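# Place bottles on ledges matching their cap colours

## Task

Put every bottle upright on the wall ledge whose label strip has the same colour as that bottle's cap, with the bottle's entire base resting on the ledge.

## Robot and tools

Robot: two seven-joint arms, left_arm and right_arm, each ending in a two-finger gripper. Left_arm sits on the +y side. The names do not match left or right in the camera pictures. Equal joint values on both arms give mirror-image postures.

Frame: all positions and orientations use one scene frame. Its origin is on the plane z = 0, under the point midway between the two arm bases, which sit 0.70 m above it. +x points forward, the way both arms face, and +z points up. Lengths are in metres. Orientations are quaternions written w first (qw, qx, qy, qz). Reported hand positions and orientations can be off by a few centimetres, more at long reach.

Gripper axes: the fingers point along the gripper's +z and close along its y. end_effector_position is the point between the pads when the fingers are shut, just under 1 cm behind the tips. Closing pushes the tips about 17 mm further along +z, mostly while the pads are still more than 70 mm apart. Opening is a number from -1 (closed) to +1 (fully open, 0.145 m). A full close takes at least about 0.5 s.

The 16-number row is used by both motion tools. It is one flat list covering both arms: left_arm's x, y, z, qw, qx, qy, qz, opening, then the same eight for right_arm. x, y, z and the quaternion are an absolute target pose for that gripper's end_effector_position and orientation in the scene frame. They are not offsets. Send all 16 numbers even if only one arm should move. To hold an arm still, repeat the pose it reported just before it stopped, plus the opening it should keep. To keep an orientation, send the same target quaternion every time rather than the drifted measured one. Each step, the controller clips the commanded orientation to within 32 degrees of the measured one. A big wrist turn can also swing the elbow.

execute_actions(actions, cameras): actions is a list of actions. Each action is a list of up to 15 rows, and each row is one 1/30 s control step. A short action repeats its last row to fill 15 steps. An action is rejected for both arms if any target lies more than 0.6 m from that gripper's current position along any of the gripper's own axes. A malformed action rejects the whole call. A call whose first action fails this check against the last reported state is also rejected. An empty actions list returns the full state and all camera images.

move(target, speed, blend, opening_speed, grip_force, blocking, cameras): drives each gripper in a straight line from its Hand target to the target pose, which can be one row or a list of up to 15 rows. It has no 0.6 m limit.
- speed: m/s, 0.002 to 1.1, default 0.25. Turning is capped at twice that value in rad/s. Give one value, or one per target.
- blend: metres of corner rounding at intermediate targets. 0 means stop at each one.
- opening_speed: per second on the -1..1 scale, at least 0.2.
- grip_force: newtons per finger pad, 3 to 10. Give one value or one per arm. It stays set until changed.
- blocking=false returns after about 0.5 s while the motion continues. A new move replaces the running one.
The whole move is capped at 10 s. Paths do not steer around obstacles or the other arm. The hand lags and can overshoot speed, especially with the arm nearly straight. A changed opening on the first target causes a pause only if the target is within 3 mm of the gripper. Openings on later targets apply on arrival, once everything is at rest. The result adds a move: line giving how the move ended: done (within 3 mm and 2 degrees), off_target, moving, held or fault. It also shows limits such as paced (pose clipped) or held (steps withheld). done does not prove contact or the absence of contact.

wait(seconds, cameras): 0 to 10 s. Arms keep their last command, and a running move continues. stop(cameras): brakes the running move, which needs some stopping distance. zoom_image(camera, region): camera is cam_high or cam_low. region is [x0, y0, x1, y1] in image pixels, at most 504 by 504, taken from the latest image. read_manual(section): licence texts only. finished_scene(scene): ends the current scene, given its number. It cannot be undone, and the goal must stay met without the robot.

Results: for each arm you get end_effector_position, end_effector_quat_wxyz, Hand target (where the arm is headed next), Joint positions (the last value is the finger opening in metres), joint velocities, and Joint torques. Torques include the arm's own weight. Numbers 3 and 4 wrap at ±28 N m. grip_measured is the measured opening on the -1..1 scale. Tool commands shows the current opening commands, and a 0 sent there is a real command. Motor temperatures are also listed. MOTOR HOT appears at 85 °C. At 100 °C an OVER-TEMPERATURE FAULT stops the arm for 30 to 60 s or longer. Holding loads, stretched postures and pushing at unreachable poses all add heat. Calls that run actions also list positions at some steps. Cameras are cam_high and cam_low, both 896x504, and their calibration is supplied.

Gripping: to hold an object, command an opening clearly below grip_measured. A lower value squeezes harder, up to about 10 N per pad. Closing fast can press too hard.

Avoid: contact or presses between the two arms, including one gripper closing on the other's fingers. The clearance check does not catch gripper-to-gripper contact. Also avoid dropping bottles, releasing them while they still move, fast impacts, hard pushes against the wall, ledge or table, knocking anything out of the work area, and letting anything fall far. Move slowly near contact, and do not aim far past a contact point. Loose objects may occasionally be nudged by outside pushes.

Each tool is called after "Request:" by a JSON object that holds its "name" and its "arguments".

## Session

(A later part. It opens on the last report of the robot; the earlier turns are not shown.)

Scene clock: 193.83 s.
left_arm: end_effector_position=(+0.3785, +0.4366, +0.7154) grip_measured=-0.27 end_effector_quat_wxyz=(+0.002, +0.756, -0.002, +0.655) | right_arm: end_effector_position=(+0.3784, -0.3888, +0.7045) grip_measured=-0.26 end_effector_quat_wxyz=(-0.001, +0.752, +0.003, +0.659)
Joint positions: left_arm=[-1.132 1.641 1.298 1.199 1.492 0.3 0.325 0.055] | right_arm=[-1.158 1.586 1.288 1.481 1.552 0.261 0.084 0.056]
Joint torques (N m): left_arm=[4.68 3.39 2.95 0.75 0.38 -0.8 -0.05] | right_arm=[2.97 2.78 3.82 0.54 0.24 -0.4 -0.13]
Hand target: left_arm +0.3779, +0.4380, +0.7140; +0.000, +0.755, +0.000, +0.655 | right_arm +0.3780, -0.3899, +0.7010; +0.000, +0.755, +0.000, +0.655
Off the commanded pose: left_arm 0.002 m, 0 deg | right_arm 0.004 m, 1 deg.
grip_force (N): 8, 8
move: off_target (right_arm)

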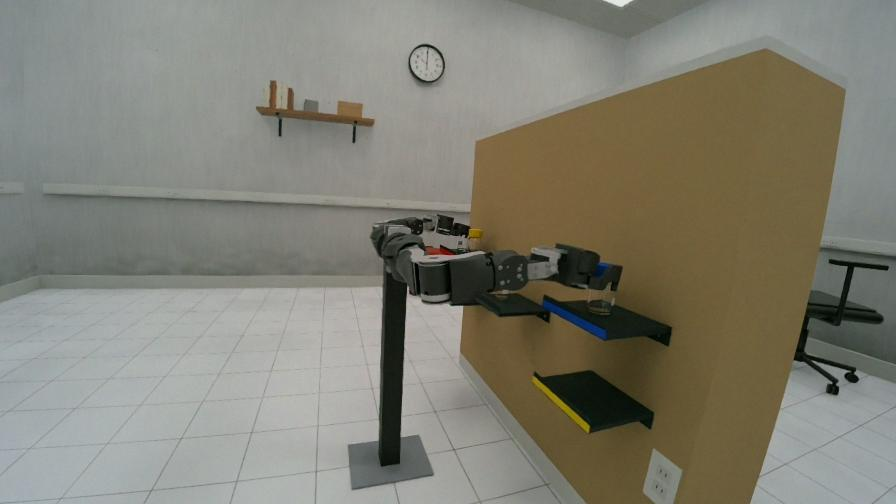

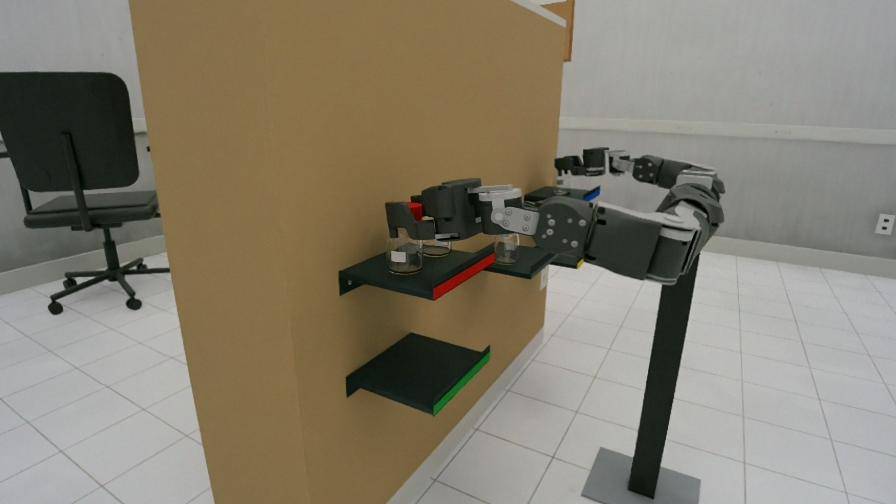

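Right in contact; left nearly. A bit lower on the left, right held.

Request:
{"name": "move", "arguments": {"target": [0.378,0.438,0.709,0,0.7553,0,0.6554,-0.5,0.378,-0.39,0.700,0,0.7553,0,0.6554,-0.5], "speed": 0.015}}

Scene clock: 198.83 s.
left_arm: end_effector_position=(+0.3788, +0.4367, +0.7150) grip_measured=-0.27 end_effector_quat_wxyz=(+0.002, +0.750, -0.002, +0.662) | right_arm: end_effector_position=(+0.3784, -0.3889, +0.7043) grip_measured=-0.26 end_effector_quat_wxyz=(-0.001, +0.751, +0.003, +0.660)
Joint positions: left_arm=[-1.146 1.637 1.298 1.203 1.502 0.269 0.322 0.055] | right_arm=[-1.162 1.586 1.288 1.481 1.553 0.255 0.084 0.056]
Joint torques (N m): left_arm=[3.86 3.2 2.24 0.87 0.28 -0.47 -0.01] | right_arm=[2.68 2.81 3.77 0.51 0.22 -0.33 -0.15]
Hand target: left_arm +0.3779, +0.4380, +0.7091; +0.000, +0.755, +0.000, +0.655 | right_arm +0.3780, -0.3900, +0.6999; +0.000, +0.755, +0.000, +0.655
Off the commanded pose: left_arm 0.006 m, 1 deg | right_arm 0.004 m, 1 deg.
grip_force (N): 8, 8
move: off_target (left_arm, right_arm)

Request:
{"name": "move", "arguments": {"target": [[0.378,0.437,0.714,0,0.7553,0,0.6554,-0.5,0.378,-0.389,0.7035,0,0.7553,0,0.6554,-0.5],[0.378,0.437,0.7145,0,0.7553,0,0.6554,-0.02,0.378,-0.389,0.704,0,0.7553,0,0.6554,0.1],[0.25,0.437,0.72,0,0.7553,0,0.6554,-0.02,0.25,-0.389,0.715,0,0.7553,0,0.6554,0.1]], "speed": [0.03,0.03,0.12], "opening_speed": 0.6, "cameras": ["all"]}}

Request:
{"name": "zoom_image", "arguments": {"camera": "cam_low", "region": [330, 130, 580, 300]}}

Request:
{"name": "zoom_image", "arguments": {"camera": "cam_high", "region": [420, 200, 700, 360]}}

Scene clock: 211.70 s.
left_arm: end_effector_position=(+0.2497, +0.4382, +0.7207) grip_measured=-0.02 end_effector_quat_wxyz=(-0.002, +0.754, +0.002, +0.657) | right_arm: end_effector_position=(+0.2502, -0.3898, +0.7144) grip_measured=+0.10 end_effector_quat_wxyz=(+0.001, +0.755, -0.002, +0.656)
Joint positions: left_arm=[-1.095 1.108 1.574 1.619 1.296 0.558 0.488 0.074] | right_arm=[-1.119 1.03 1.56 1.892 1.426 0.566 0.255 0.083]
Joint torques (N m): left_arm=[0.62 4.5 3.21 1.33 0.29 -0.44 0.24] | right_arm=[0.22 3.76 4.93 0.77 0.27 -0.29 0.18]
Hand target: left_arm +0.2500, +0.4371, +0.7200; +0.000, +0.755, +0.000, +0.655 | right_arm +0.2500, -0.3890, +0.7149; +0.000, +0.755, +0.000, +0.655
Off the commanded pose: left_arm 0.001 m, 0 deg | right_arm 0.001 m, 0 deg.
joint sent to its limit (left arm) — joint 3 (upper arm roll), upper limit. The joint targets still meet the commanded pose.
grip_force (N): 8, 8
move: done

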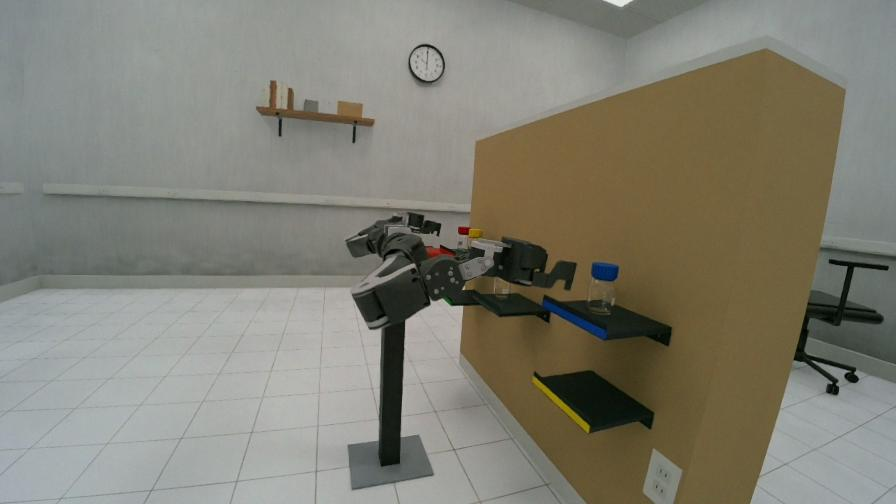

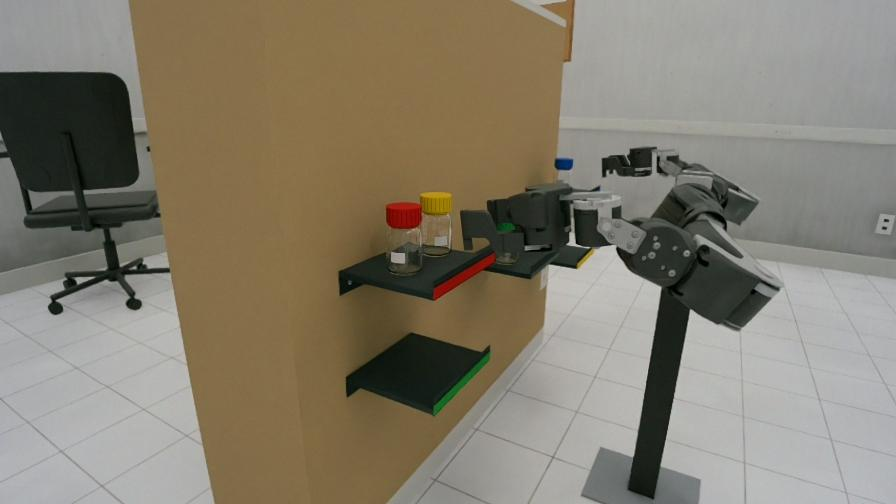

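Scaled by 2.016 from the camera's 896x504 image, which has a finer 1280x720 frame.

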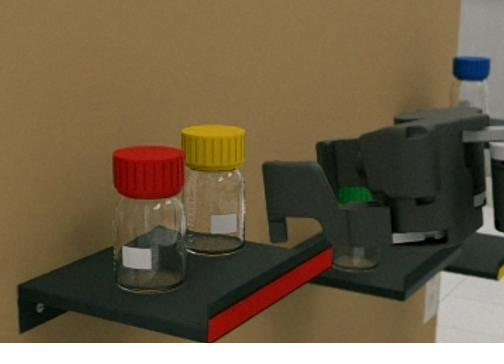

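Scaled by 1.800 from the camera's 896x504 image, which has a finer 1280x720 frame.

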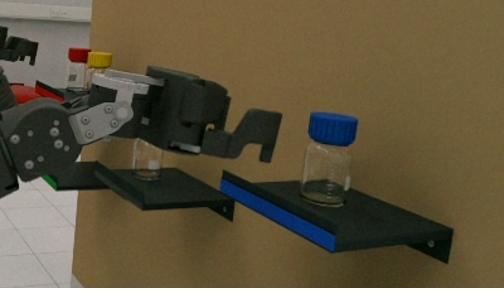

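Request:
{"name": "move", "arguments": {"target": [[0.235,0.27,0.67,0,0.7553,0,0.6554,0.4,0.24,-0.34,0.65,0,0.7553,0,0.6554,0.1],[0.315,0.074,0.607,0.1418,0.7374,-0.1634,0.6399,0.4,0.24,-0.29,0.58,0,0.7553,0,0.6554,0.1]], "speed": 0.17, "blend": [0.03,0], "cameras": ["all"]}}

Request:
{"name": "zoom_image", "arguments": {"camera": "cam_low", "region": [430, 160, 620, 310]}}

Request:
{"name": "zoom_image", "arguments": {"camera": "cam_high", "region": [430, 220, 560, 320]}}

Scene clock: 230.37 s.
left_arm: end_effector_position=(+0.3143, +0.0755, +0.6083) grip_measured=+0.40 end_effector_quat_wxyz=(+0.210, +0.741, -0.231, +0.594) | right_arm: end_effector_position=(+0.2402, -0.2901, +0.5802) grip_measured=+0.10 end_effector_quat_wxyz=(-0.001, +0.756, +0.002, +0.655)
Joint positions: left_arm=[-1.407 2.011 1.061 2.214 1.53 -0.157 -0.425 0.105] | right_arm=[-1.015 0.75 0.75 2.273 1.009 0.105 -0.057 0.083]
Joint torques (N m): left_arm=[5.37 0.75 3.14 0.64 -0.02 -0.49 0.25] | right_arm=[-0.01 2.28 2.24 2.81 0.03 -0.52 -0.12]
Hand target: left_arm +0.3142, +0.0753, +0.6076; +0.211, +0.742, -0.232, +0.592 | right_arm +0.2400, -0.2899, +0.5800; +0.000, +0.755, +0.000, +0.655
Off the commanded pose: left_arm 0.002 m, 12 deg | right_arm 0.000 m, 0 deg.
joint sent to its limit (left arm) — joint 1 (shoulder pitch), lower limit; joint 2 (shoulder roll), upper limit. The joint targets are off in orientation, not in position.
grip_force (N): 8, 8
move: off_target (left_arm)

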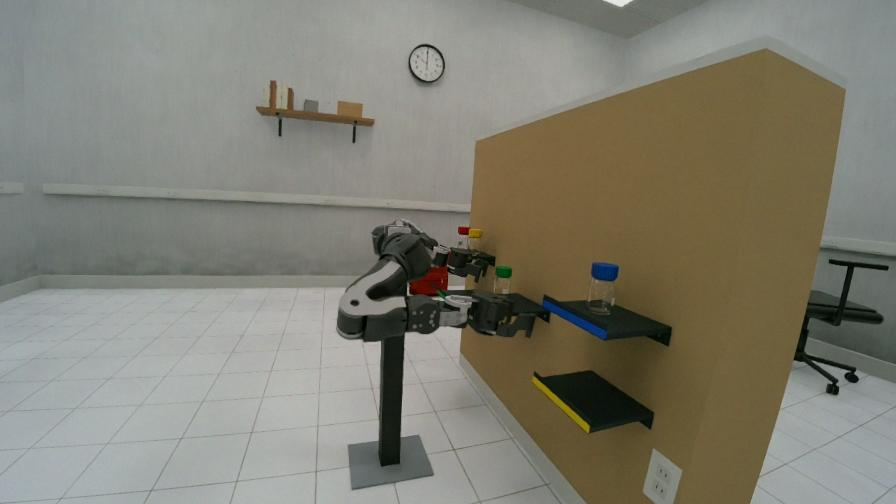

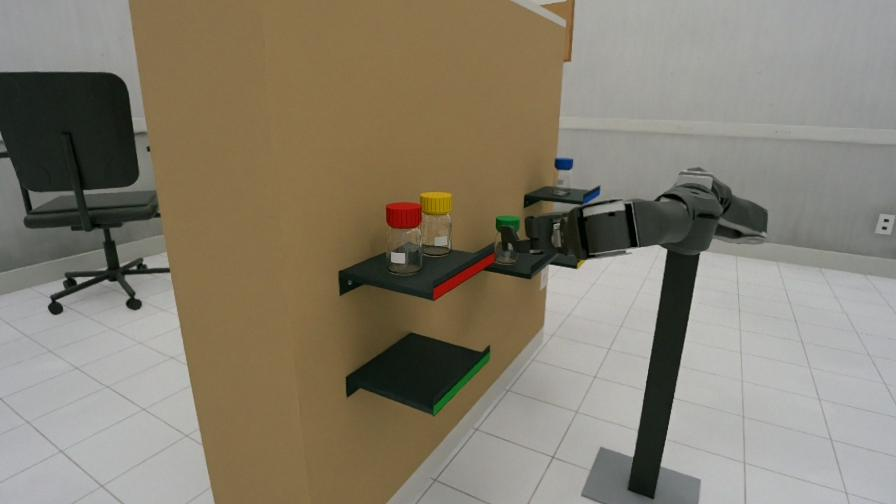

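Scaled by 2.653 from the camera's 896x504 image, which has a finer 1280x720 frame.

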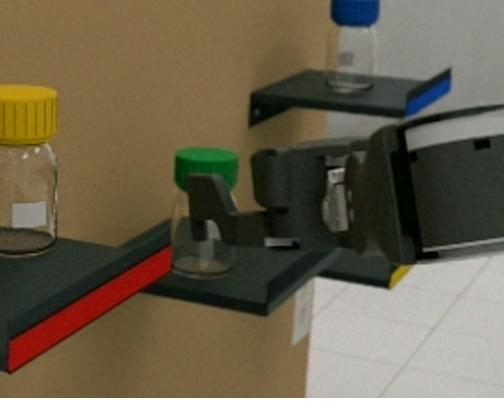

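Scaled by 3.877 from the camera's 896x504 image, which has a finer 1280x720 frame.

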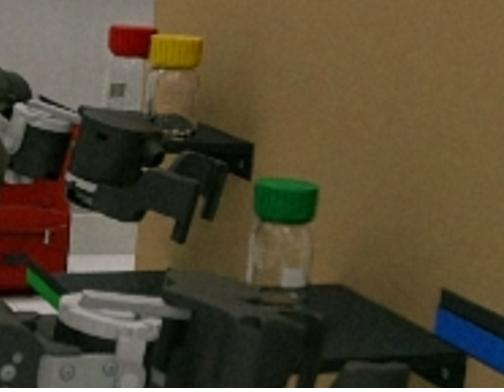

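Request:
{"name": "move", "arguments": {"target": [[0.27,0.15,0.63,0,0.7553,0,0.6554,0.4,0.24,-0.29,0.58,0,0.7553,0,0.6554,0.1],[0.26,0.235,0.59,-0.2242,0.7098,0.2583,0.6159,0.4,0.24,-0.29,0.58,0,0.7553,0,0.6554,0.1]], "speed": 0.17, "blend": [0.03,0]}}

Request:
{"name": "move", "arguments": {"target": [[0.28,0.14,0.62,0,0.7553,0,0.6554,0.4,0.24,-0.29,0.58,0,0.7553,0,0.6554,0.1],[0.315,0.074,0.609,0.1418,0.7374,-0.1634,0.6399,0.4,0.24,-0.29,0.58,0,0.7553,0,0.6554,0.1]], "speed": 0.17, "blend": [0.03,0], "cameras": ["all"]}}

Request:
{"name": "zoom_image", "arguments": {"camera": "cam_low", "region": [430, 160, 620, 310]}}

Request:
{"name": "zoom_image", "arguments": {"camera": "cam_high", "region": [430, 220, 560, 320]}}

Scene clock: 257.13 s.
left_arm: end_effector_position=(+0.2610, +0.2343, +0.5903) grip_measured=+0.40 end_effector_quat_wxyz=(-0.086, +0.703, +0.113, +0.697) | right_arm: end_effector_position=(+0.2402, -0.2901, +0.5802) grip_measured=+0.10 end_effector_quat_wxyz=(-0.001, +0.756, +0.002, +0.655)
Joint positions: left_arm=[-1.407 1.828 0.553 2.432 0.888 -0.589 -1.577 0.105] | right_arm=[-1.015 0.75 0.75 2.273 1.009 0.105 -0.057 0.083]
Joint torques (N m): left_arm=[3.18 0.65 1.91 2.45 -0.29 0 0] | right_arm=[-0.01 2.25 2.21 2.84 0.02 -0.53 -0.11]
Hand target: left_arm +0.2607, +0.2357, +0.5897; -0.089, +0.703, +0.115, +0.696 | right_arm +0.2400, -0.2899, +0.5800; +0.000, +0.755, +0.000, +0.655
Off the commanded pose: left_arm 0.001 m, 25 deg | right_arm 0.000 m, 0 deg.
joint read past its limit (left arm) — joint 4 (elbow), upper limit, where the elbow is as bent as it goes.
joint sent to its limit (left arm) — joint 1 (shoulder pitch), lower limit; joint 4 (elbow), upper limit, where the elbow is as bent as it goes; joint 7 (wrist yaw), lower limit. The joint targets are off in orientation, not in position.
grip_force (N): 8, 8
move: off_target (left_arm)

Scene clock: 259.97 s.
left_arm: end_effector_position=(+0.3143, +0.0755, +0.6103) grip_measured=+0.40 end_effector_quat_wxyz=(+0.208, +0.740, -0.229, +0.597) | right_arm: end_effector_position=(+0.2402, -0.2901, +0.5802) grip_measured=+0.10 end_effector_quat_wxyz=(-0.001, +0.756, +0.002, +0.655)
Joint positions: left_arm=[-1.407 2.011 1.068 2.22 1.531 -0.156 -0.438 0.105] | right_arm=[-1.015 0.75 0.75 2.273 1.009 0.105 -0.057 0.083]
Joint torques (N m): left_arm=[5.37 0.8 3.14 0.62 -0.03 -0.49 0.25] | right_arm=[0.09 2.25 2.07 2.81 0.04 -0.53 -0.12]
Hand target: left_arm +0.3142, +0.0753, +0.6095; +0.209, +0.741, -0.230, +0.595 | right_arm +0.2400, -0.2899, +0.5800; +0.000, +0.755, +0.000, +0.655
Off the commanded pose: left_arm 0.002 m, 12 deg | right_arm 0.000 m, 0 deg.
joint sent to its limit (left arm) — joint 1 (shoulder pitch), lower limit; joint 2 (shoulder roll), upper limit. The joint targets are off in orientation, not in position.
grip_force (N): 8, 8
move: off_target (left_arm)

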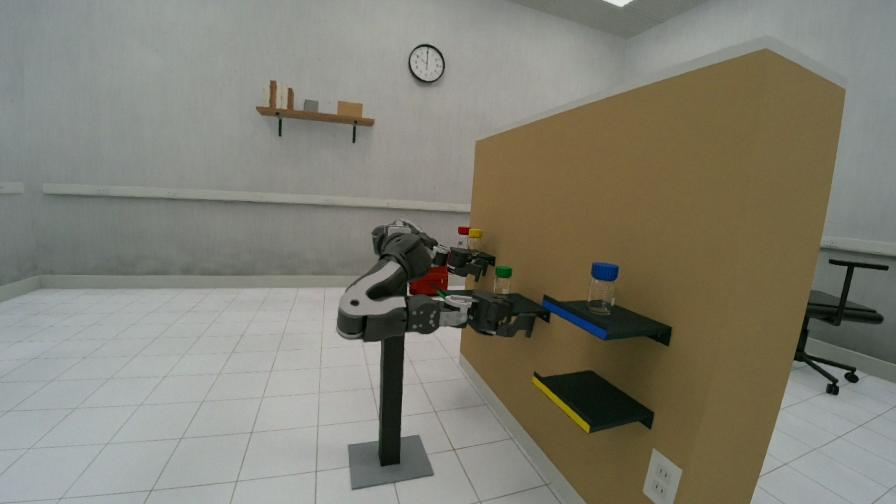

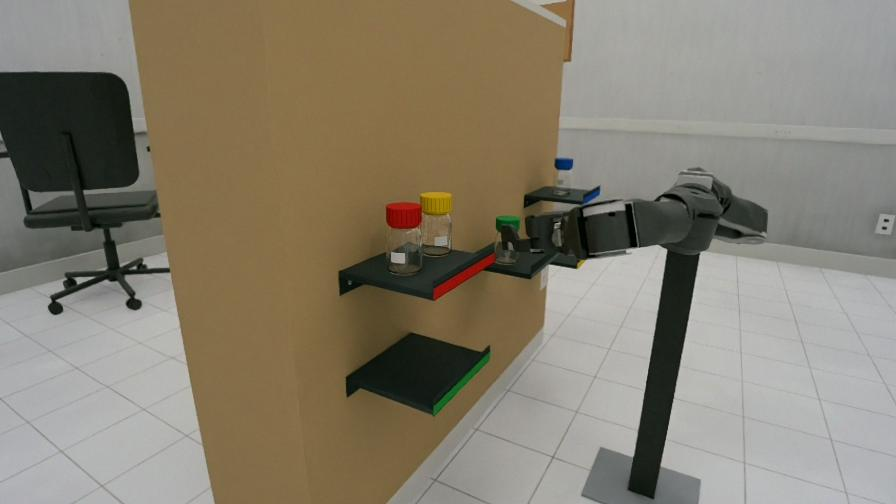

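Scaled by 2.653 from the camera's 896x504 image, which has a finer 1280x720 frame.

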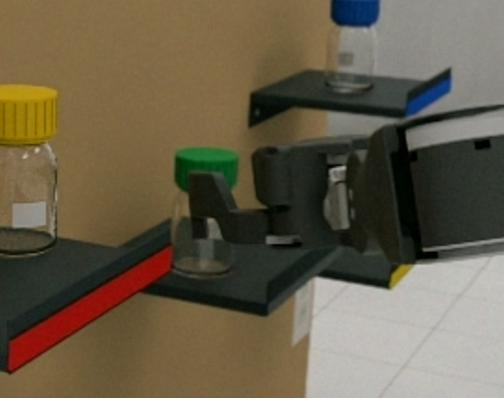

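Scaled by 3.877 from the camera's 896x504 image, which has a finer 1280x720 frame.

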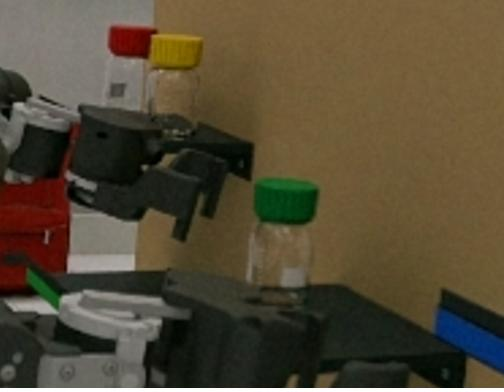

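Request:
{"name": "move", "arguments": {"target": [[0.26,0.15,0.60,0,0.7553,0,0.6554,0.4,0.24,-0.29,0.58,0,0.7553,0,0.6554,0.1],[0.25,0.33,0.52,0,0.7553,0,0.6554,0.4,0.24,-0.29,0.58,0,0.7553,0,0.6554,0.1],[0.30,0.33,0.515,0,0.7553,0,0.6554,0.4,0.24,-0.29,0.58,0,0.7553,0,0.6554,0.1]], "speed": 0.17, "blend": [0.03,0.02,0]}}

Scene clock: 276.00 s.
left_arm: end_effector_position=(+0.3008, +0.3281, +0.5162) grip_measured=+0.40 end_effector_quat_wxyz=(+0.003, +0.754, -0.003, +0.656) | right_arm: end_effector_position=(+0.2402, -0.2901, +0.5802) grip_measured=+0.10 end_effector_quat_wxyz=(-0.001, +0.756, +0.002, +0.655)
Joint positions: left_arm=[-1.21 1.558 0.372 1.78 1.389 -0.68 -0.257 0.105] | right_arm=[-1.015 0.75 0.75 2.273 1.009 0.105 -0.057 0.083]
Joint torques (N m): left_arm=[3.07 2.47 2 0.76 0.08 -0.69 -0.04] | right_arm=[0.17 2.2 2.15 2.8 0.02 -0.52 -0.12]
Hand target: left_arm +0.3000, +0.3300, +0.5150; +0.000, +0.755, +0.000, +0.655 | right_arm +0.2400, -0.2899, +0.5800; +0.000, +0.755, +0.000, +0.655
Off the commanded pose: left_arm 0.002 m, 1 deg | right_arm 0.000 m, 0 deg.
grip_force (N): 8, 8
move: done

Request:
{"name": "move", "arguments": {"target": [[0.31,0.30,0.515,-0.1138,0.7438,0.1312,0.6454,0.4,0.24,-0.29,0.58,0,0.7553,0,0.6554,0.1],[0.32,0.295,0.515,-0.2242,0.7098,0.2583,0.6159,0.4,0.24,-0.29,0.58,0,0.7553,0,0.6554,0.1]], "speed": 0.15}}

Scene clock: 287.40 s.
left_arm: end_effector_position=(+0.3196, +0.2952, +0.5165) grip_measured=+0.40 end_effector_quat_wxyz=(-0.132, +0.772, +0.188, +0.592) | right_arm: end_effector_position=(+0.2402, -0.2901, +0.5802) grip_measured=+0.10 end_effector_quat_wxyz=(-0.001, +0.756, +0.002, +0.655)
Joint positions: left_arm=[-1.407 2.012 0.583 1.995 1.584 -0.733 -1.185 0.105] | right_arm=[-1.015 0.75 0.75 2.273 1.009 0.105 -0.057 0.083]
Joint torques (N m): left_arm=[5.31 0.83 2.25 0.66 -0.2 -0.19 0.25] | right_arm=[0.09 2.15 2.19 2.8 0.04 -0.54 -0.11]
Hand target: left_arm +0.3195, +0.2954, +0.5155; -0.132, +0.773, +0.187, +0.591 | right_arm +0.2400, -0.2899, +0.5800; +0.000, +0.755, +0.000, +0.655
Off the commanded pose: left_arm 0.002 m, 15 deg | right_arm 0.000 m, 0 deg.
joint read past its limit (left arm) — joint 2 (shoulder roll), upper limit.
joint sent to its limit (left arm) — joint 1 (shoulder pitch), lower limit; joint 2 (shoulder roll), upper limit; joint 5 (forearm roll), upper limit. The joint targets are off in orientation, not in position.
grip_force (N): 8, 8
move: off_target (left_arm)

Request:
{"name": "move", "arguments": {"target": [[0.25,0.25,0.5,-0.1,0.77,0.1,0.62,0.4,0.24,-0.29,0.58,0,0.7553,0,0.6554,0.1],[0.24,0.18,0.38,0,0.866,0,0.5,0.4,0.24,-0.29,0.58,0,0.7553,0,0.6554,0.1],[0.22,0.17,0.30,0,0.94,0,0.342,0.4,0.24,-0.29,0.58,0,0.7553,0,0.6554,0.1]], "speed": 0.2, "blend": [0.03,0.03,0], "cameras": ["all"]}}

Scene clock: 302.23 s.
left_arm: end_effector_position=(+0.1960, +0.2052, +0.3814) grip_measured=+0.40 end_effector_quat_wxyz=(+0.131, +0.940, -0.214, +0.232) | right_arm: end_effector_position=(+0.2402, -0.2901, +0.5802) grip_measured=+0.10 end_effector_quat_wxyz=(-0.001, +0.756, +0.002, +0.655)
Joint positions: left_arm=[-1.407 2.011 0.245 1.94 1.584 -0.134 -0.151 0.105] | right_arm=[-1.015 0.75 0.75 2.273 1.009 0.105 -0.057 0.083]
Joint torques (N m): left_arm=[4.1 1.07 0.59 2.09 0.11 -0.31 0.2] | right_arm=[0.01 2.36 2.11 2.88 0.03 -0.52 -0.11]
Hand target: left_arm +0.1937, +0.2053, +0.3803; +0.132, +0.941, -0.214, +0.228 | right_arm +0.2400, -0.2899, +0.5800; +0.000, +0.755, +0.000, +0.655
Off the commanded pose: left_arm 0.092 m, 32 deg | right_arm 0.000 m, 0 deg.
joint read past its limit (left arm) — joint 2 (shoulder roll), upper limit.
joint sent to its limit (left arm) — joint 1 (shoulder pitch), lower limit; joint 2 (shoulder roll), upper limit; joint 5 (forearm roll), upper limit. The joint targets are off in position and orientation.
grip_force (N): 8, 8
move: off_target (left_arm); limits=paced

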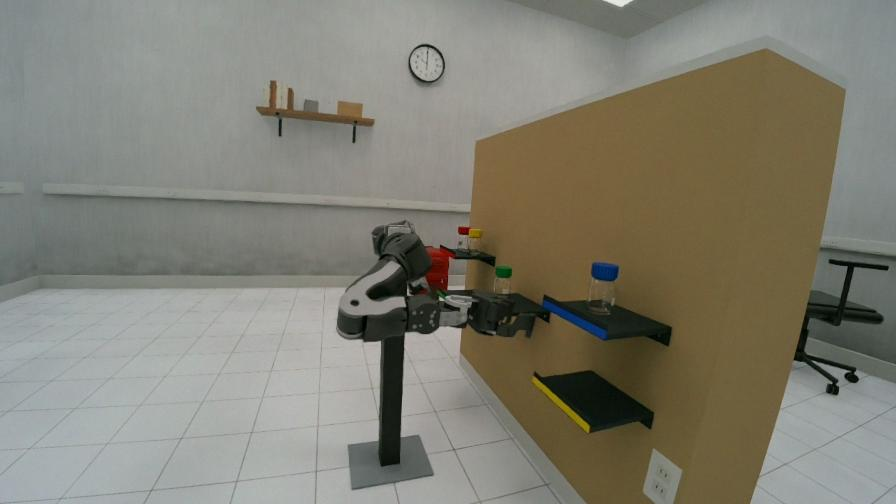

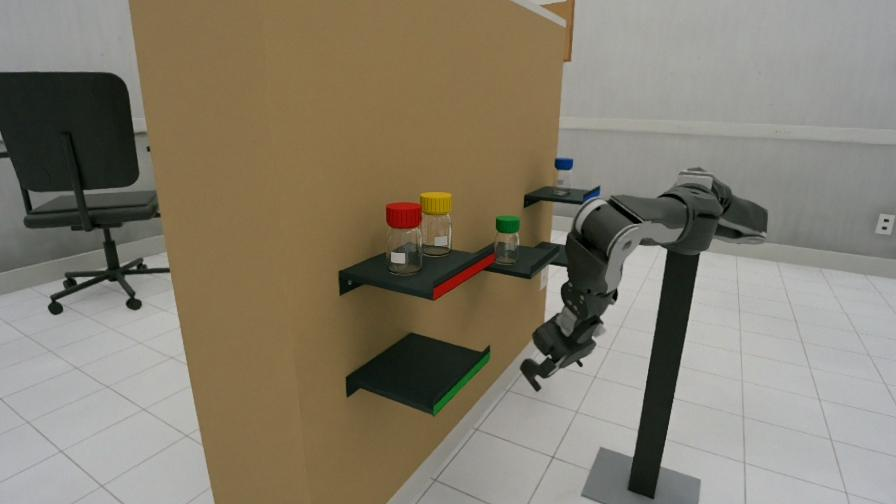

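Request:
{"name": "move", "arguments": {"target": [0.15,0.28,0.20,0,1,0,0,0.4,0.24,-0.29,0.58,0,0.7553,0,0.6554,0.1], "speed": 0.2, "cameras": ["all"]}}

Scene clock: 311.77 s.
left_arm: end_effector_position=(+0.1265, +0.3019, +0.3403) grip_measured=+0.40 end_effector_quat_wxyz=(+0.055, +0.985, -0.136, +0.091) | right_arm: end_effector_position=(+0.2402, -0.2901, +0.5802) grip_measured=+0.10 end_effector_quat_wxyz=(-0.001, +0.756, +0.002, +0.655)
Joint positions: left_arm=[-1.407 1.837 0.097 1.75 1.585 0.058 -0.052 0.105] | right_arm=[-1.015 0.75 0.75 2.273 1.009 0.105 -0.057 0.083]
Joint torques (N m): left_arm=[2.68 1.17 0.79 1.02 0.14 -0.1 0.05] | right_arm=[0.22 2.28 2.17 2.81 0.05 -0.53 -0.11]
Hand target: left_arm +0.1256, +0.3028, +0.3399; +0.053, +0.985, -0.135, +0.089 | right_arm +0.2400, -0.2899, +0.5800; +0.000, +0.755, +0.000, +0.655
Off the commanded pose: left_arm 0.144 m, 20 deg | right_arm 0.000 m, 0 deg.
joint sent to its limit (left arm) — joint 1 (shoulder pitch), lower limit; joint 5 (forearm roll), upper limit. The joint targets are off in position and orientation.
grip_force (N): 8, 8
move: off_target (left_arm)

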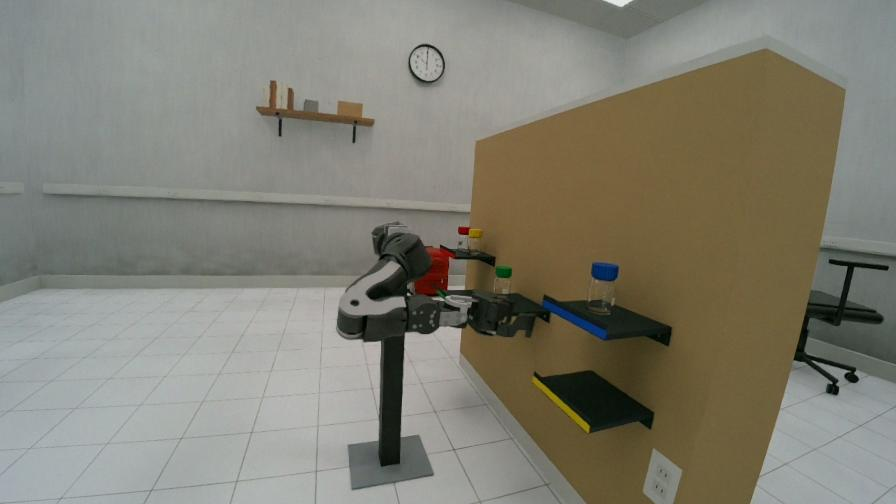

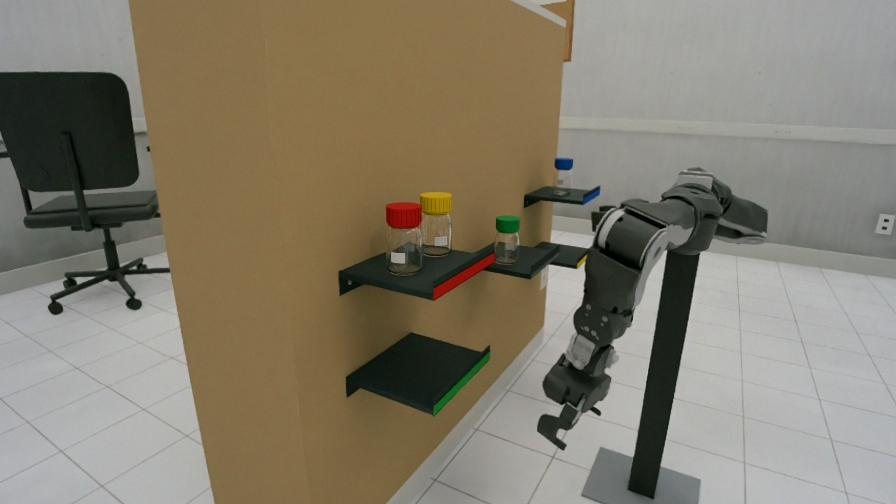

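Request:
{"name": "move", "arguments": {"target": [0.13,0.42,0.24,0.055,0.985,-0.136,0.09,0.4,0.24,-0.29,0.58,0,0.7553,0,0.6554,0.1], "speed": 0.2}}

Request:
{"name": "move", "arguments": {"target": [0.14,0.25,0.20,0,1,0,0,0.4,0.24,-0.29,0.58,0,0.7553,0,0.6554,0.1], "speed": 0.2}}

Scene clock: 322.07 s.
left_arm: end_effector_position=(+0.1133, +0.4116, +0.3361) grip_measured=+0.40 end_effector_quat_wxyz=(-0.019, +0.987, -0.130, +0.092) | right_arm: end_effector_position=(+0.2402, -0.2901, +0.5802) grip_measured=+0.10 end_effector_quat_wxyz=(-0.001, +0.756, +0.002, +0.655)
Joint positions: left_arm=[-1.407 1.767 -0.002 1.383 1.51 -0.034 0.167 0.105] | right_arm=[-1.015 0.75 0.75 2.273 1.009 0.105 -0.057 0.083]
Joint torques (N m): left_arm=[2.1 1.54 0.32 -0.39 0.07 -0.15 0.25] | right_arm=[0.12 2.18 2.11 2.76 0.03 -0.53 -0.13]
Hand target: left_arm +0.1121, +0.4103, +0.3357; -0.016, +0.987, -0.130, +0.090 | right_arm +0.2400, -0.2899, +0.5800; +0.000, +0.755, +0.000, +0.655
Off the commanded pose: left_arm 0.098 m, 9 deg | right_arm 0.000 m, 0 deg.
joint sent to its limit (left arm) — joint 1 (shoulder pitch), lower limit. The joint targets are off in position and orientation.
grip_force (N): 8, 8
move: off_target (left_arm)

Scene clock: 323.57 s.
left_arm: end_effector_position=(+0.1179, +0.2806, +0.3434) grip_measured=+0.40 end_effector_quat_wxyz=(+0.078, +0.984, -0.134, +0.091) | right_arm: end_effector_position=(+0.2402, -0.2901, +0.5802) grip_measured=+0.10 end_effector_quat_wxyz=(-0.001, +0.756, +0.002, +0.655)
Joint positions: left_arm=[-1.407 1.825 0.092 1.824 1.585 0.047 -0.081 0.105] | right_arm=[-1.015 0.75 0.75 2.273 1.009 0.105 -0.057 0.083]
Joint torques (N m): left_arm=[2.52 1.67 0.05 0.91 0.13 -0.28 0.16] | right_arm=[0.12 2.28 2.09 2.85 0.05 -0.52 -0.12]
Hand target: left_arm +0.1169, +0.2818, +0.3428; +0.076, +0.984, -0.134, +0.089 | right_arm +0.2400, -0.2899, +0.5800; +0.000, +0.755, +0.000, +0.655
Off the commanded pose: left_arm 0.148 m, 21 deg | right_arm 0.000 m, 0 deg.
joint sent to its limit (left arm) — joint 1 (shoulder pitch), lower limit; joint 5 (forearm roll), upper limit. The joint targets are off in position and orientation.
grip_force (N): 8, 8
move: off_target (left_arm)

Request:
{"name": "move", "arguments": {"target": [[0.2,0.42,0.50,0,0.85,0,0.53,0.4,0.24,-0.29,0.58,0,0.7553,0,0.6554,0.1],[0.24,0.437,0.72,0,0.7553,0,0.6554,0.2,0.24,-0.29,0.58,0,0.7553,0,0.6554,0.1]], "speed": 0.2, "blend": [0.03,0]}}

Request:
{"name": "move", "arguments": {"target": [[0.235,0.287,0.75,-0.1092,0.7652,0.1349,0.6194,0.1,0.24,-0.29,0.58,0,0.7553,0,0.6554,0.1],[0.26,0.295,0.75,-0.1092,0.7652,0.1349,0.6194,0.1,0.24,-0.29,0.58,0,0.7553,0,0.6554,0.1]], "speed": 0.15, "cameras": ["all"]}}

Scene clock: 357.03 s.
left_arm: end_effector_position=(+0.2411, +0.4364, +0.7208) grip_measured=+0.20 end_effector_quat_wxyz=(+0.026, +0.780, -0.024, +0.625) | right_arm: end_effector_position=(+0.2402, -0.2901, +0.5802) grip_measured=+0.10 end_effector_quat_wxyz=(-0.001, +0.756, +0.002, +0.655)
Joint positions: left_arm=[1.987 2.009 -1.472 1.55 1.228 0.652 0.662 0.09] | right_arm=[-1.015 0.75 0.75 2.273 1.009 0.105 -0.057 0.083]
Joint torques (N m): left_arm=[0.86 -3.02 3.29 1.39 0.37 -0.36 -0.04] | right_arm=[0.28 2.33 2.22 2.96 0.02 -0.51 -0.13]
Hand target: left_arm +0.2405, +0.4373, +0.7202; +0.024, +0.781, -0.021, +0.624 | right_arm +0.2400, -0.2899, +0.5800; +0.000, +0.755, +0.000, +0.655
Off the commanded pose: left_arm 0.001 m, 6 deg | right_arm 0.000 m, 0 deg.
joint read past its limit (left arm) — joint 1 (shoulder pitch), upper limit.
joint sent to its limit (left arm) — joint 1 (shoulder pitch), upper limit; joint 2 (shoulder roll), upper limit. The joint targets are off in orientation, not in position.
grip_force (N): 8, 8
move: off_target (left_arm); target 2's new opening was sent with left_arm's hand 0.001 m and 6 deg from that target

Scene clock: 361.67 s.
left_arm: end_effector_position=(+0.2597, +0.2960, +0.7514) grip_measured=+0.10 end_effector_quat_wxyz=(-0.143, +0.682, +0.023, +0.717) | right_arm: end_effector_position=(+0.2402, -0.2901, +0.5802) grip_measured=+0.10 end_effector_quat_wxyz=(-0.001, +0.756, +0.002, +0.655)
Joint positions: left_arm=[1.967 1.952 -1.563 2.429 1.584 0.409 -0.679 0.083] | right_arm=[-1.015 0.75 0.75 2.273 1.009 0.105 -0.057 0.083]
Joint torques (N m): left_arm=[1.07 -2.33 1.44 -0.12 -0.14 -0.59 -0.13] | right_arm=[0.04 2.25 2.24 2.78 0.03 -0.52 -0.12]
Hand target: left_arm +0.2601, +0.2953, +0.7499; -0.142, +0.683, +0.023, +0.716 | right_arm +0.2400, -0.2899, +0.5800; +0.000, +0.755, +0.000, +0.655
Off the commanded pose: left_arm 0.002 m, 20 deg | right_arm 0.000 m, 0 deg.
joint sent to its limit (left arm) — joint 3 (upper arm roll), lower limit; joint 4 (elbow), upper limit, where the elbow is as bent as it goes; joint 5 (forearm roll), upper limit. The joint targets are off in orientation, not in position.
grip_force (N): 8, 8
move: off_target (left_arm); limits=paced

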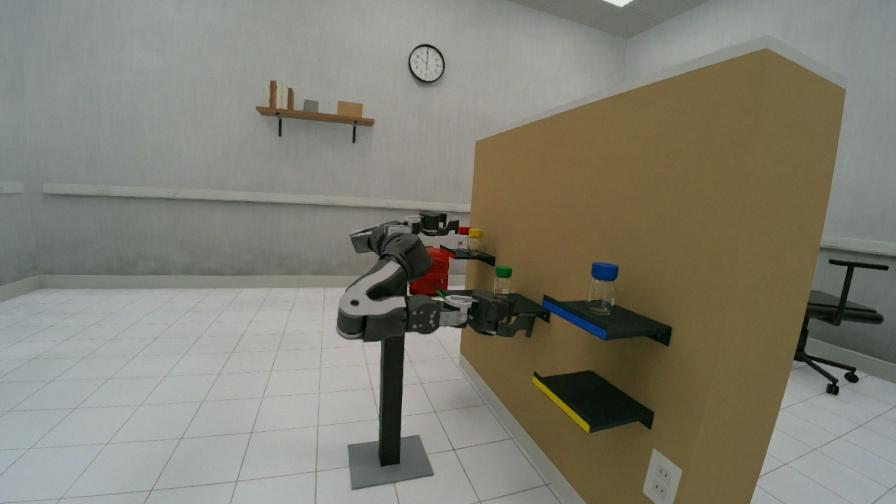

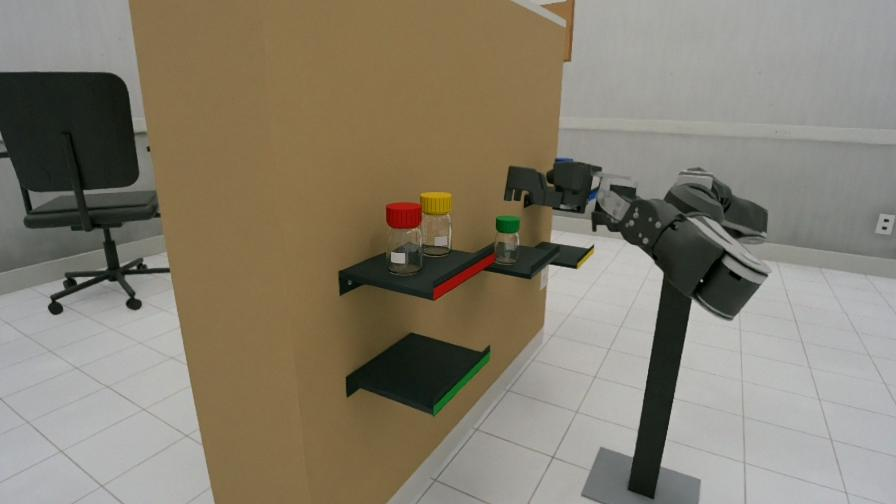

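Request:
{"name": "move", "arguments": {"target": [[0.25,0.25,0.65,0,0.7553,0,0.6554,0.3,0.24,-0.29,0.58,0,0.7553,0,0.6554,0.1],[0.315,0.074,0.612,0.1418,0.7374,-0.1634,0.6399,0.4,0.24,-0.29,0.58,0,0.7553,0,0.6554,0.1]], "speed": 0.15, "blend": [0.03,0], "cameras": ["all"]}}

Request:
{"name": "zoom_image", "arguments": {"camera": "cam_low", "region": [430, 160, 620, 310]}}

Request:
{"name": "zoom_image", "arguments": {"camera": "cam_high", "region": [430, 220, 560, 320]}}

Scene clock: 376.83 s.
left_arm: end_effector_position=(+0.3153, +0.0738, +0.6147) grip_measured=+0.40 end_effector_quat_wxyz=(+0.143, +0.735, -0.161, +0.643) | right_arm: end_effector_position=(+0.2402, -0.2901, +0.5802) grip_measured=+0.10 end_effector_quat_wxyz=(-0.001, +0.756, +0.002, +0.655)
Joint positions: left_arm=[1.22 1.062 -1.563 2.294 1.342 -0.019 -0.808 0.105] | right_arm=[-1.015 0.75 0.75 2.273 1.009 0.105 -0.057 0.083]
Joint torques (N m): left_arm=[5.29 1.28 1.8 1.51 -0.29 -0.39 0.19] | right_arm=[-0.07 2.15 2.21 2.88 0.04 -0.54 -0.14]
Hand target: left_arm +0.3149, +0.0740, +0.6120; +0.142, +0.737, -0.163, +0.640 | right_arm +0.2400, -0.2899, +0.5800; +0.000, +0.755, +0.000, +0.655
Off the commanded pose: left_arm 0.003 m, 1 deg | right_arm 0.000 m, 0 deg.
joint sent to its limit (left arm) — joint 3 (upper arm roll), lower limit. The joint targets still meet the commanded pose.
grip_force (N): 8, 8
move: done

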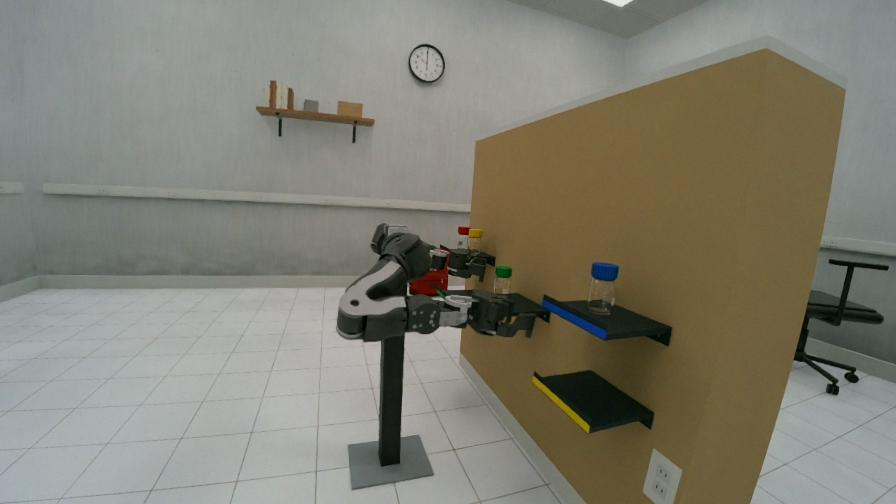

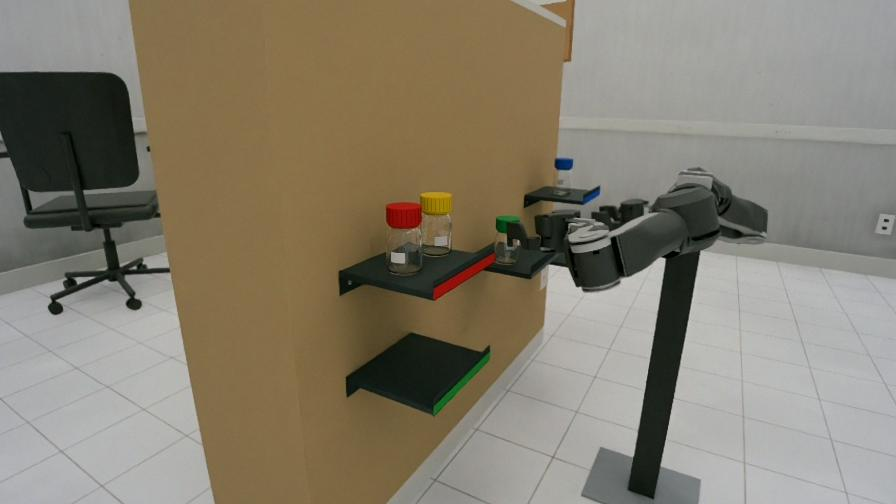

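Scaled by 2.653 from the camera's 896x504 image, which has a finer 1280x720 frame.

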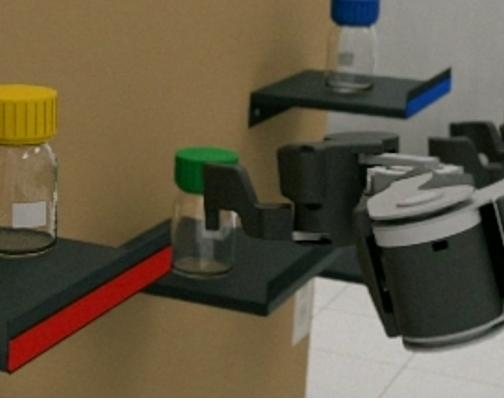

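Scaled by 3.877 from the camera's 896x504 image, which has a finer 1280x720 frame.

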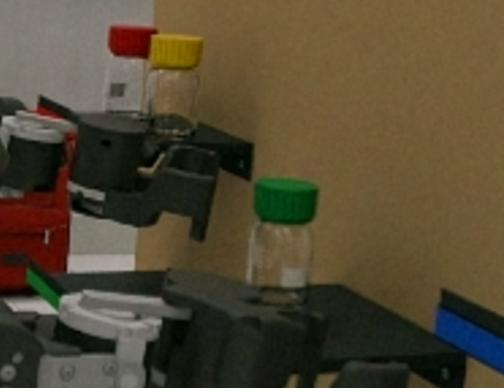

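Request:
{"name": "move", "arguments": {"target": [0.374,0.0465,0.608,0.1418,0.7374,-0.1634,0.6399,0.4,0.24,-0.29,0.58,0,0.7553,0,0.6554,0.1], "speed": 0.07, "cameras": ["all"]}}

Request:
{"name": "zoom_image", "arguments": {"camera": "cam_low", "region": [430, 160, 620, 310]}}

Request:
{"name": "zoom_image", "arguments": {"camera": "cam_high", "region": [430, 220, 560, 320]}}

Scene clock: 386.10 s.
left_arm: end_effector_position=(+0.3741, +0.0468, +0.6081) grip_measured=+0.40 end_effector_quat_wxyz=(+0.141, +0.737, -0.162, +0.641) | right_arm: end_effector_position=(+0.2402, -0.2901, +0.5802) grip_measured=+0.10 end_effector_quat_wxyz=(-0.001, +0.756, +0.002, +0.655)
Joint positions: left_arm=[1.282 0.811 -1.562 1.977 1.402 -0.003 -0.741 0.105] | right_arm=[-1.015 0.75 0.75 2.273 1.009 0.105 -0.057 0.083]
Joint torques (N m): left_arm=[8.29 0.78 3.15 1.46 -0.17 -0.44 0.23] | right_arm=[0.09 2.28 2.19 2.81 0.04 -0.52 -0.12]
Hand target: left_arm +0.3740, +0.0465, +0.6080; +0.142, +0.737, -0.163, +0.640 | right_arm +0.2400, -0.2899, +0.5800; +0.000, +0.755, +0.000, +0.655
Off the commanded pose: left_arm 0.000 m, 0 deg | right_arm 0.000 m, 0 deg.
grip_force (N): 8, 8
move: done

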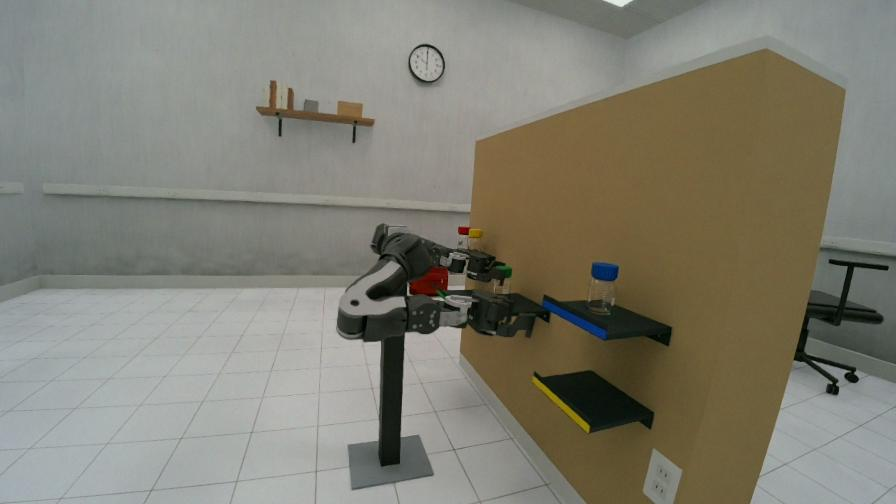

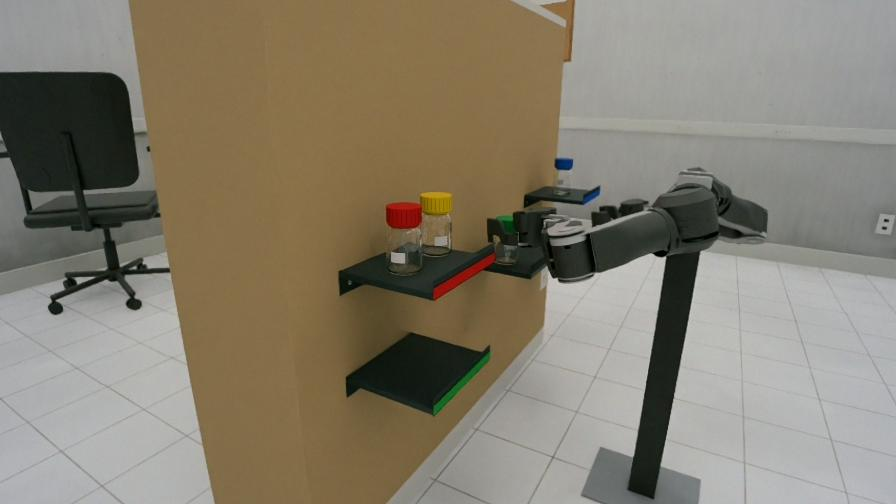

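Scaled by 2.653 from the camera's 896x504 image, which has a finer 1280x720 frame.

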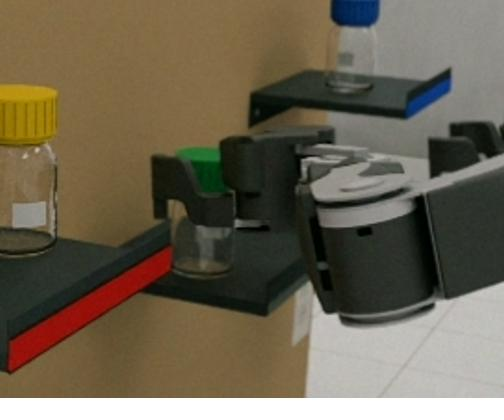

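Scaled by 3.877 from the camera's 896x504 image, which has a finer 1280x720 frame.

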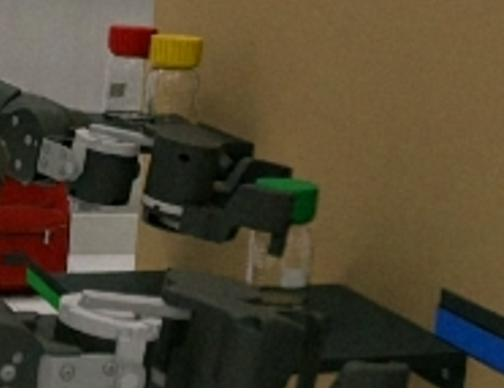

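Request:
{"name": "move", "arguments": {"target": [0.374,0.0465,0.608,0.1418,0.7374,-0.1634,0.6399,-0.5,0.24,-0.29,0.58,0,0.7553,0,0.6554,0.1], "speed": 0.07, "opening_speed": 0.5}}

Scene clock: 392.83 s.
left_arm: end_effector_position=(+0.3740, +0.0467, +0.6082) grip_measured=-0.25 end_effector_quat_wxyz=(+0.141, +0.737, -0.162, +0.641) | right_arm: end_effector_position=(+0.2402, -0.2901, +0.5802) grip_measured=+0.10 end_effector_quat_wxyz=(-0.001, +0.756, +0.002, +0.655)
Joint positions: left_arm=[1.282 0.811 -1.562 1.977 1.403 -0.003 -0.74 0.057] | right_arm=[-1.015 0.75 0.75 2.273 1.009 0.105 -0.057 0.083]
Joint torques (N m): left_arm=[8.27 0.75 3.12 1.47 -0.18 -0.45 0.21] | right_arm=[0.07 2.49 2.11 2.76 0.04 -0.52 -0.11]
Hand target: left_arm +0.3740, +0.0465, +0.6080; +0.142, +0.737, -0.163, +0.640 | right_arm +0.2400, -0.2899, +0.5800; +0.000, +0.755, +0.000, +0.655
Off the commanded pose: left_arm 0.000 m, 0 deg | right_arm 0.000 m, 0 deg.
grip_force (N): 8, 8
move: done


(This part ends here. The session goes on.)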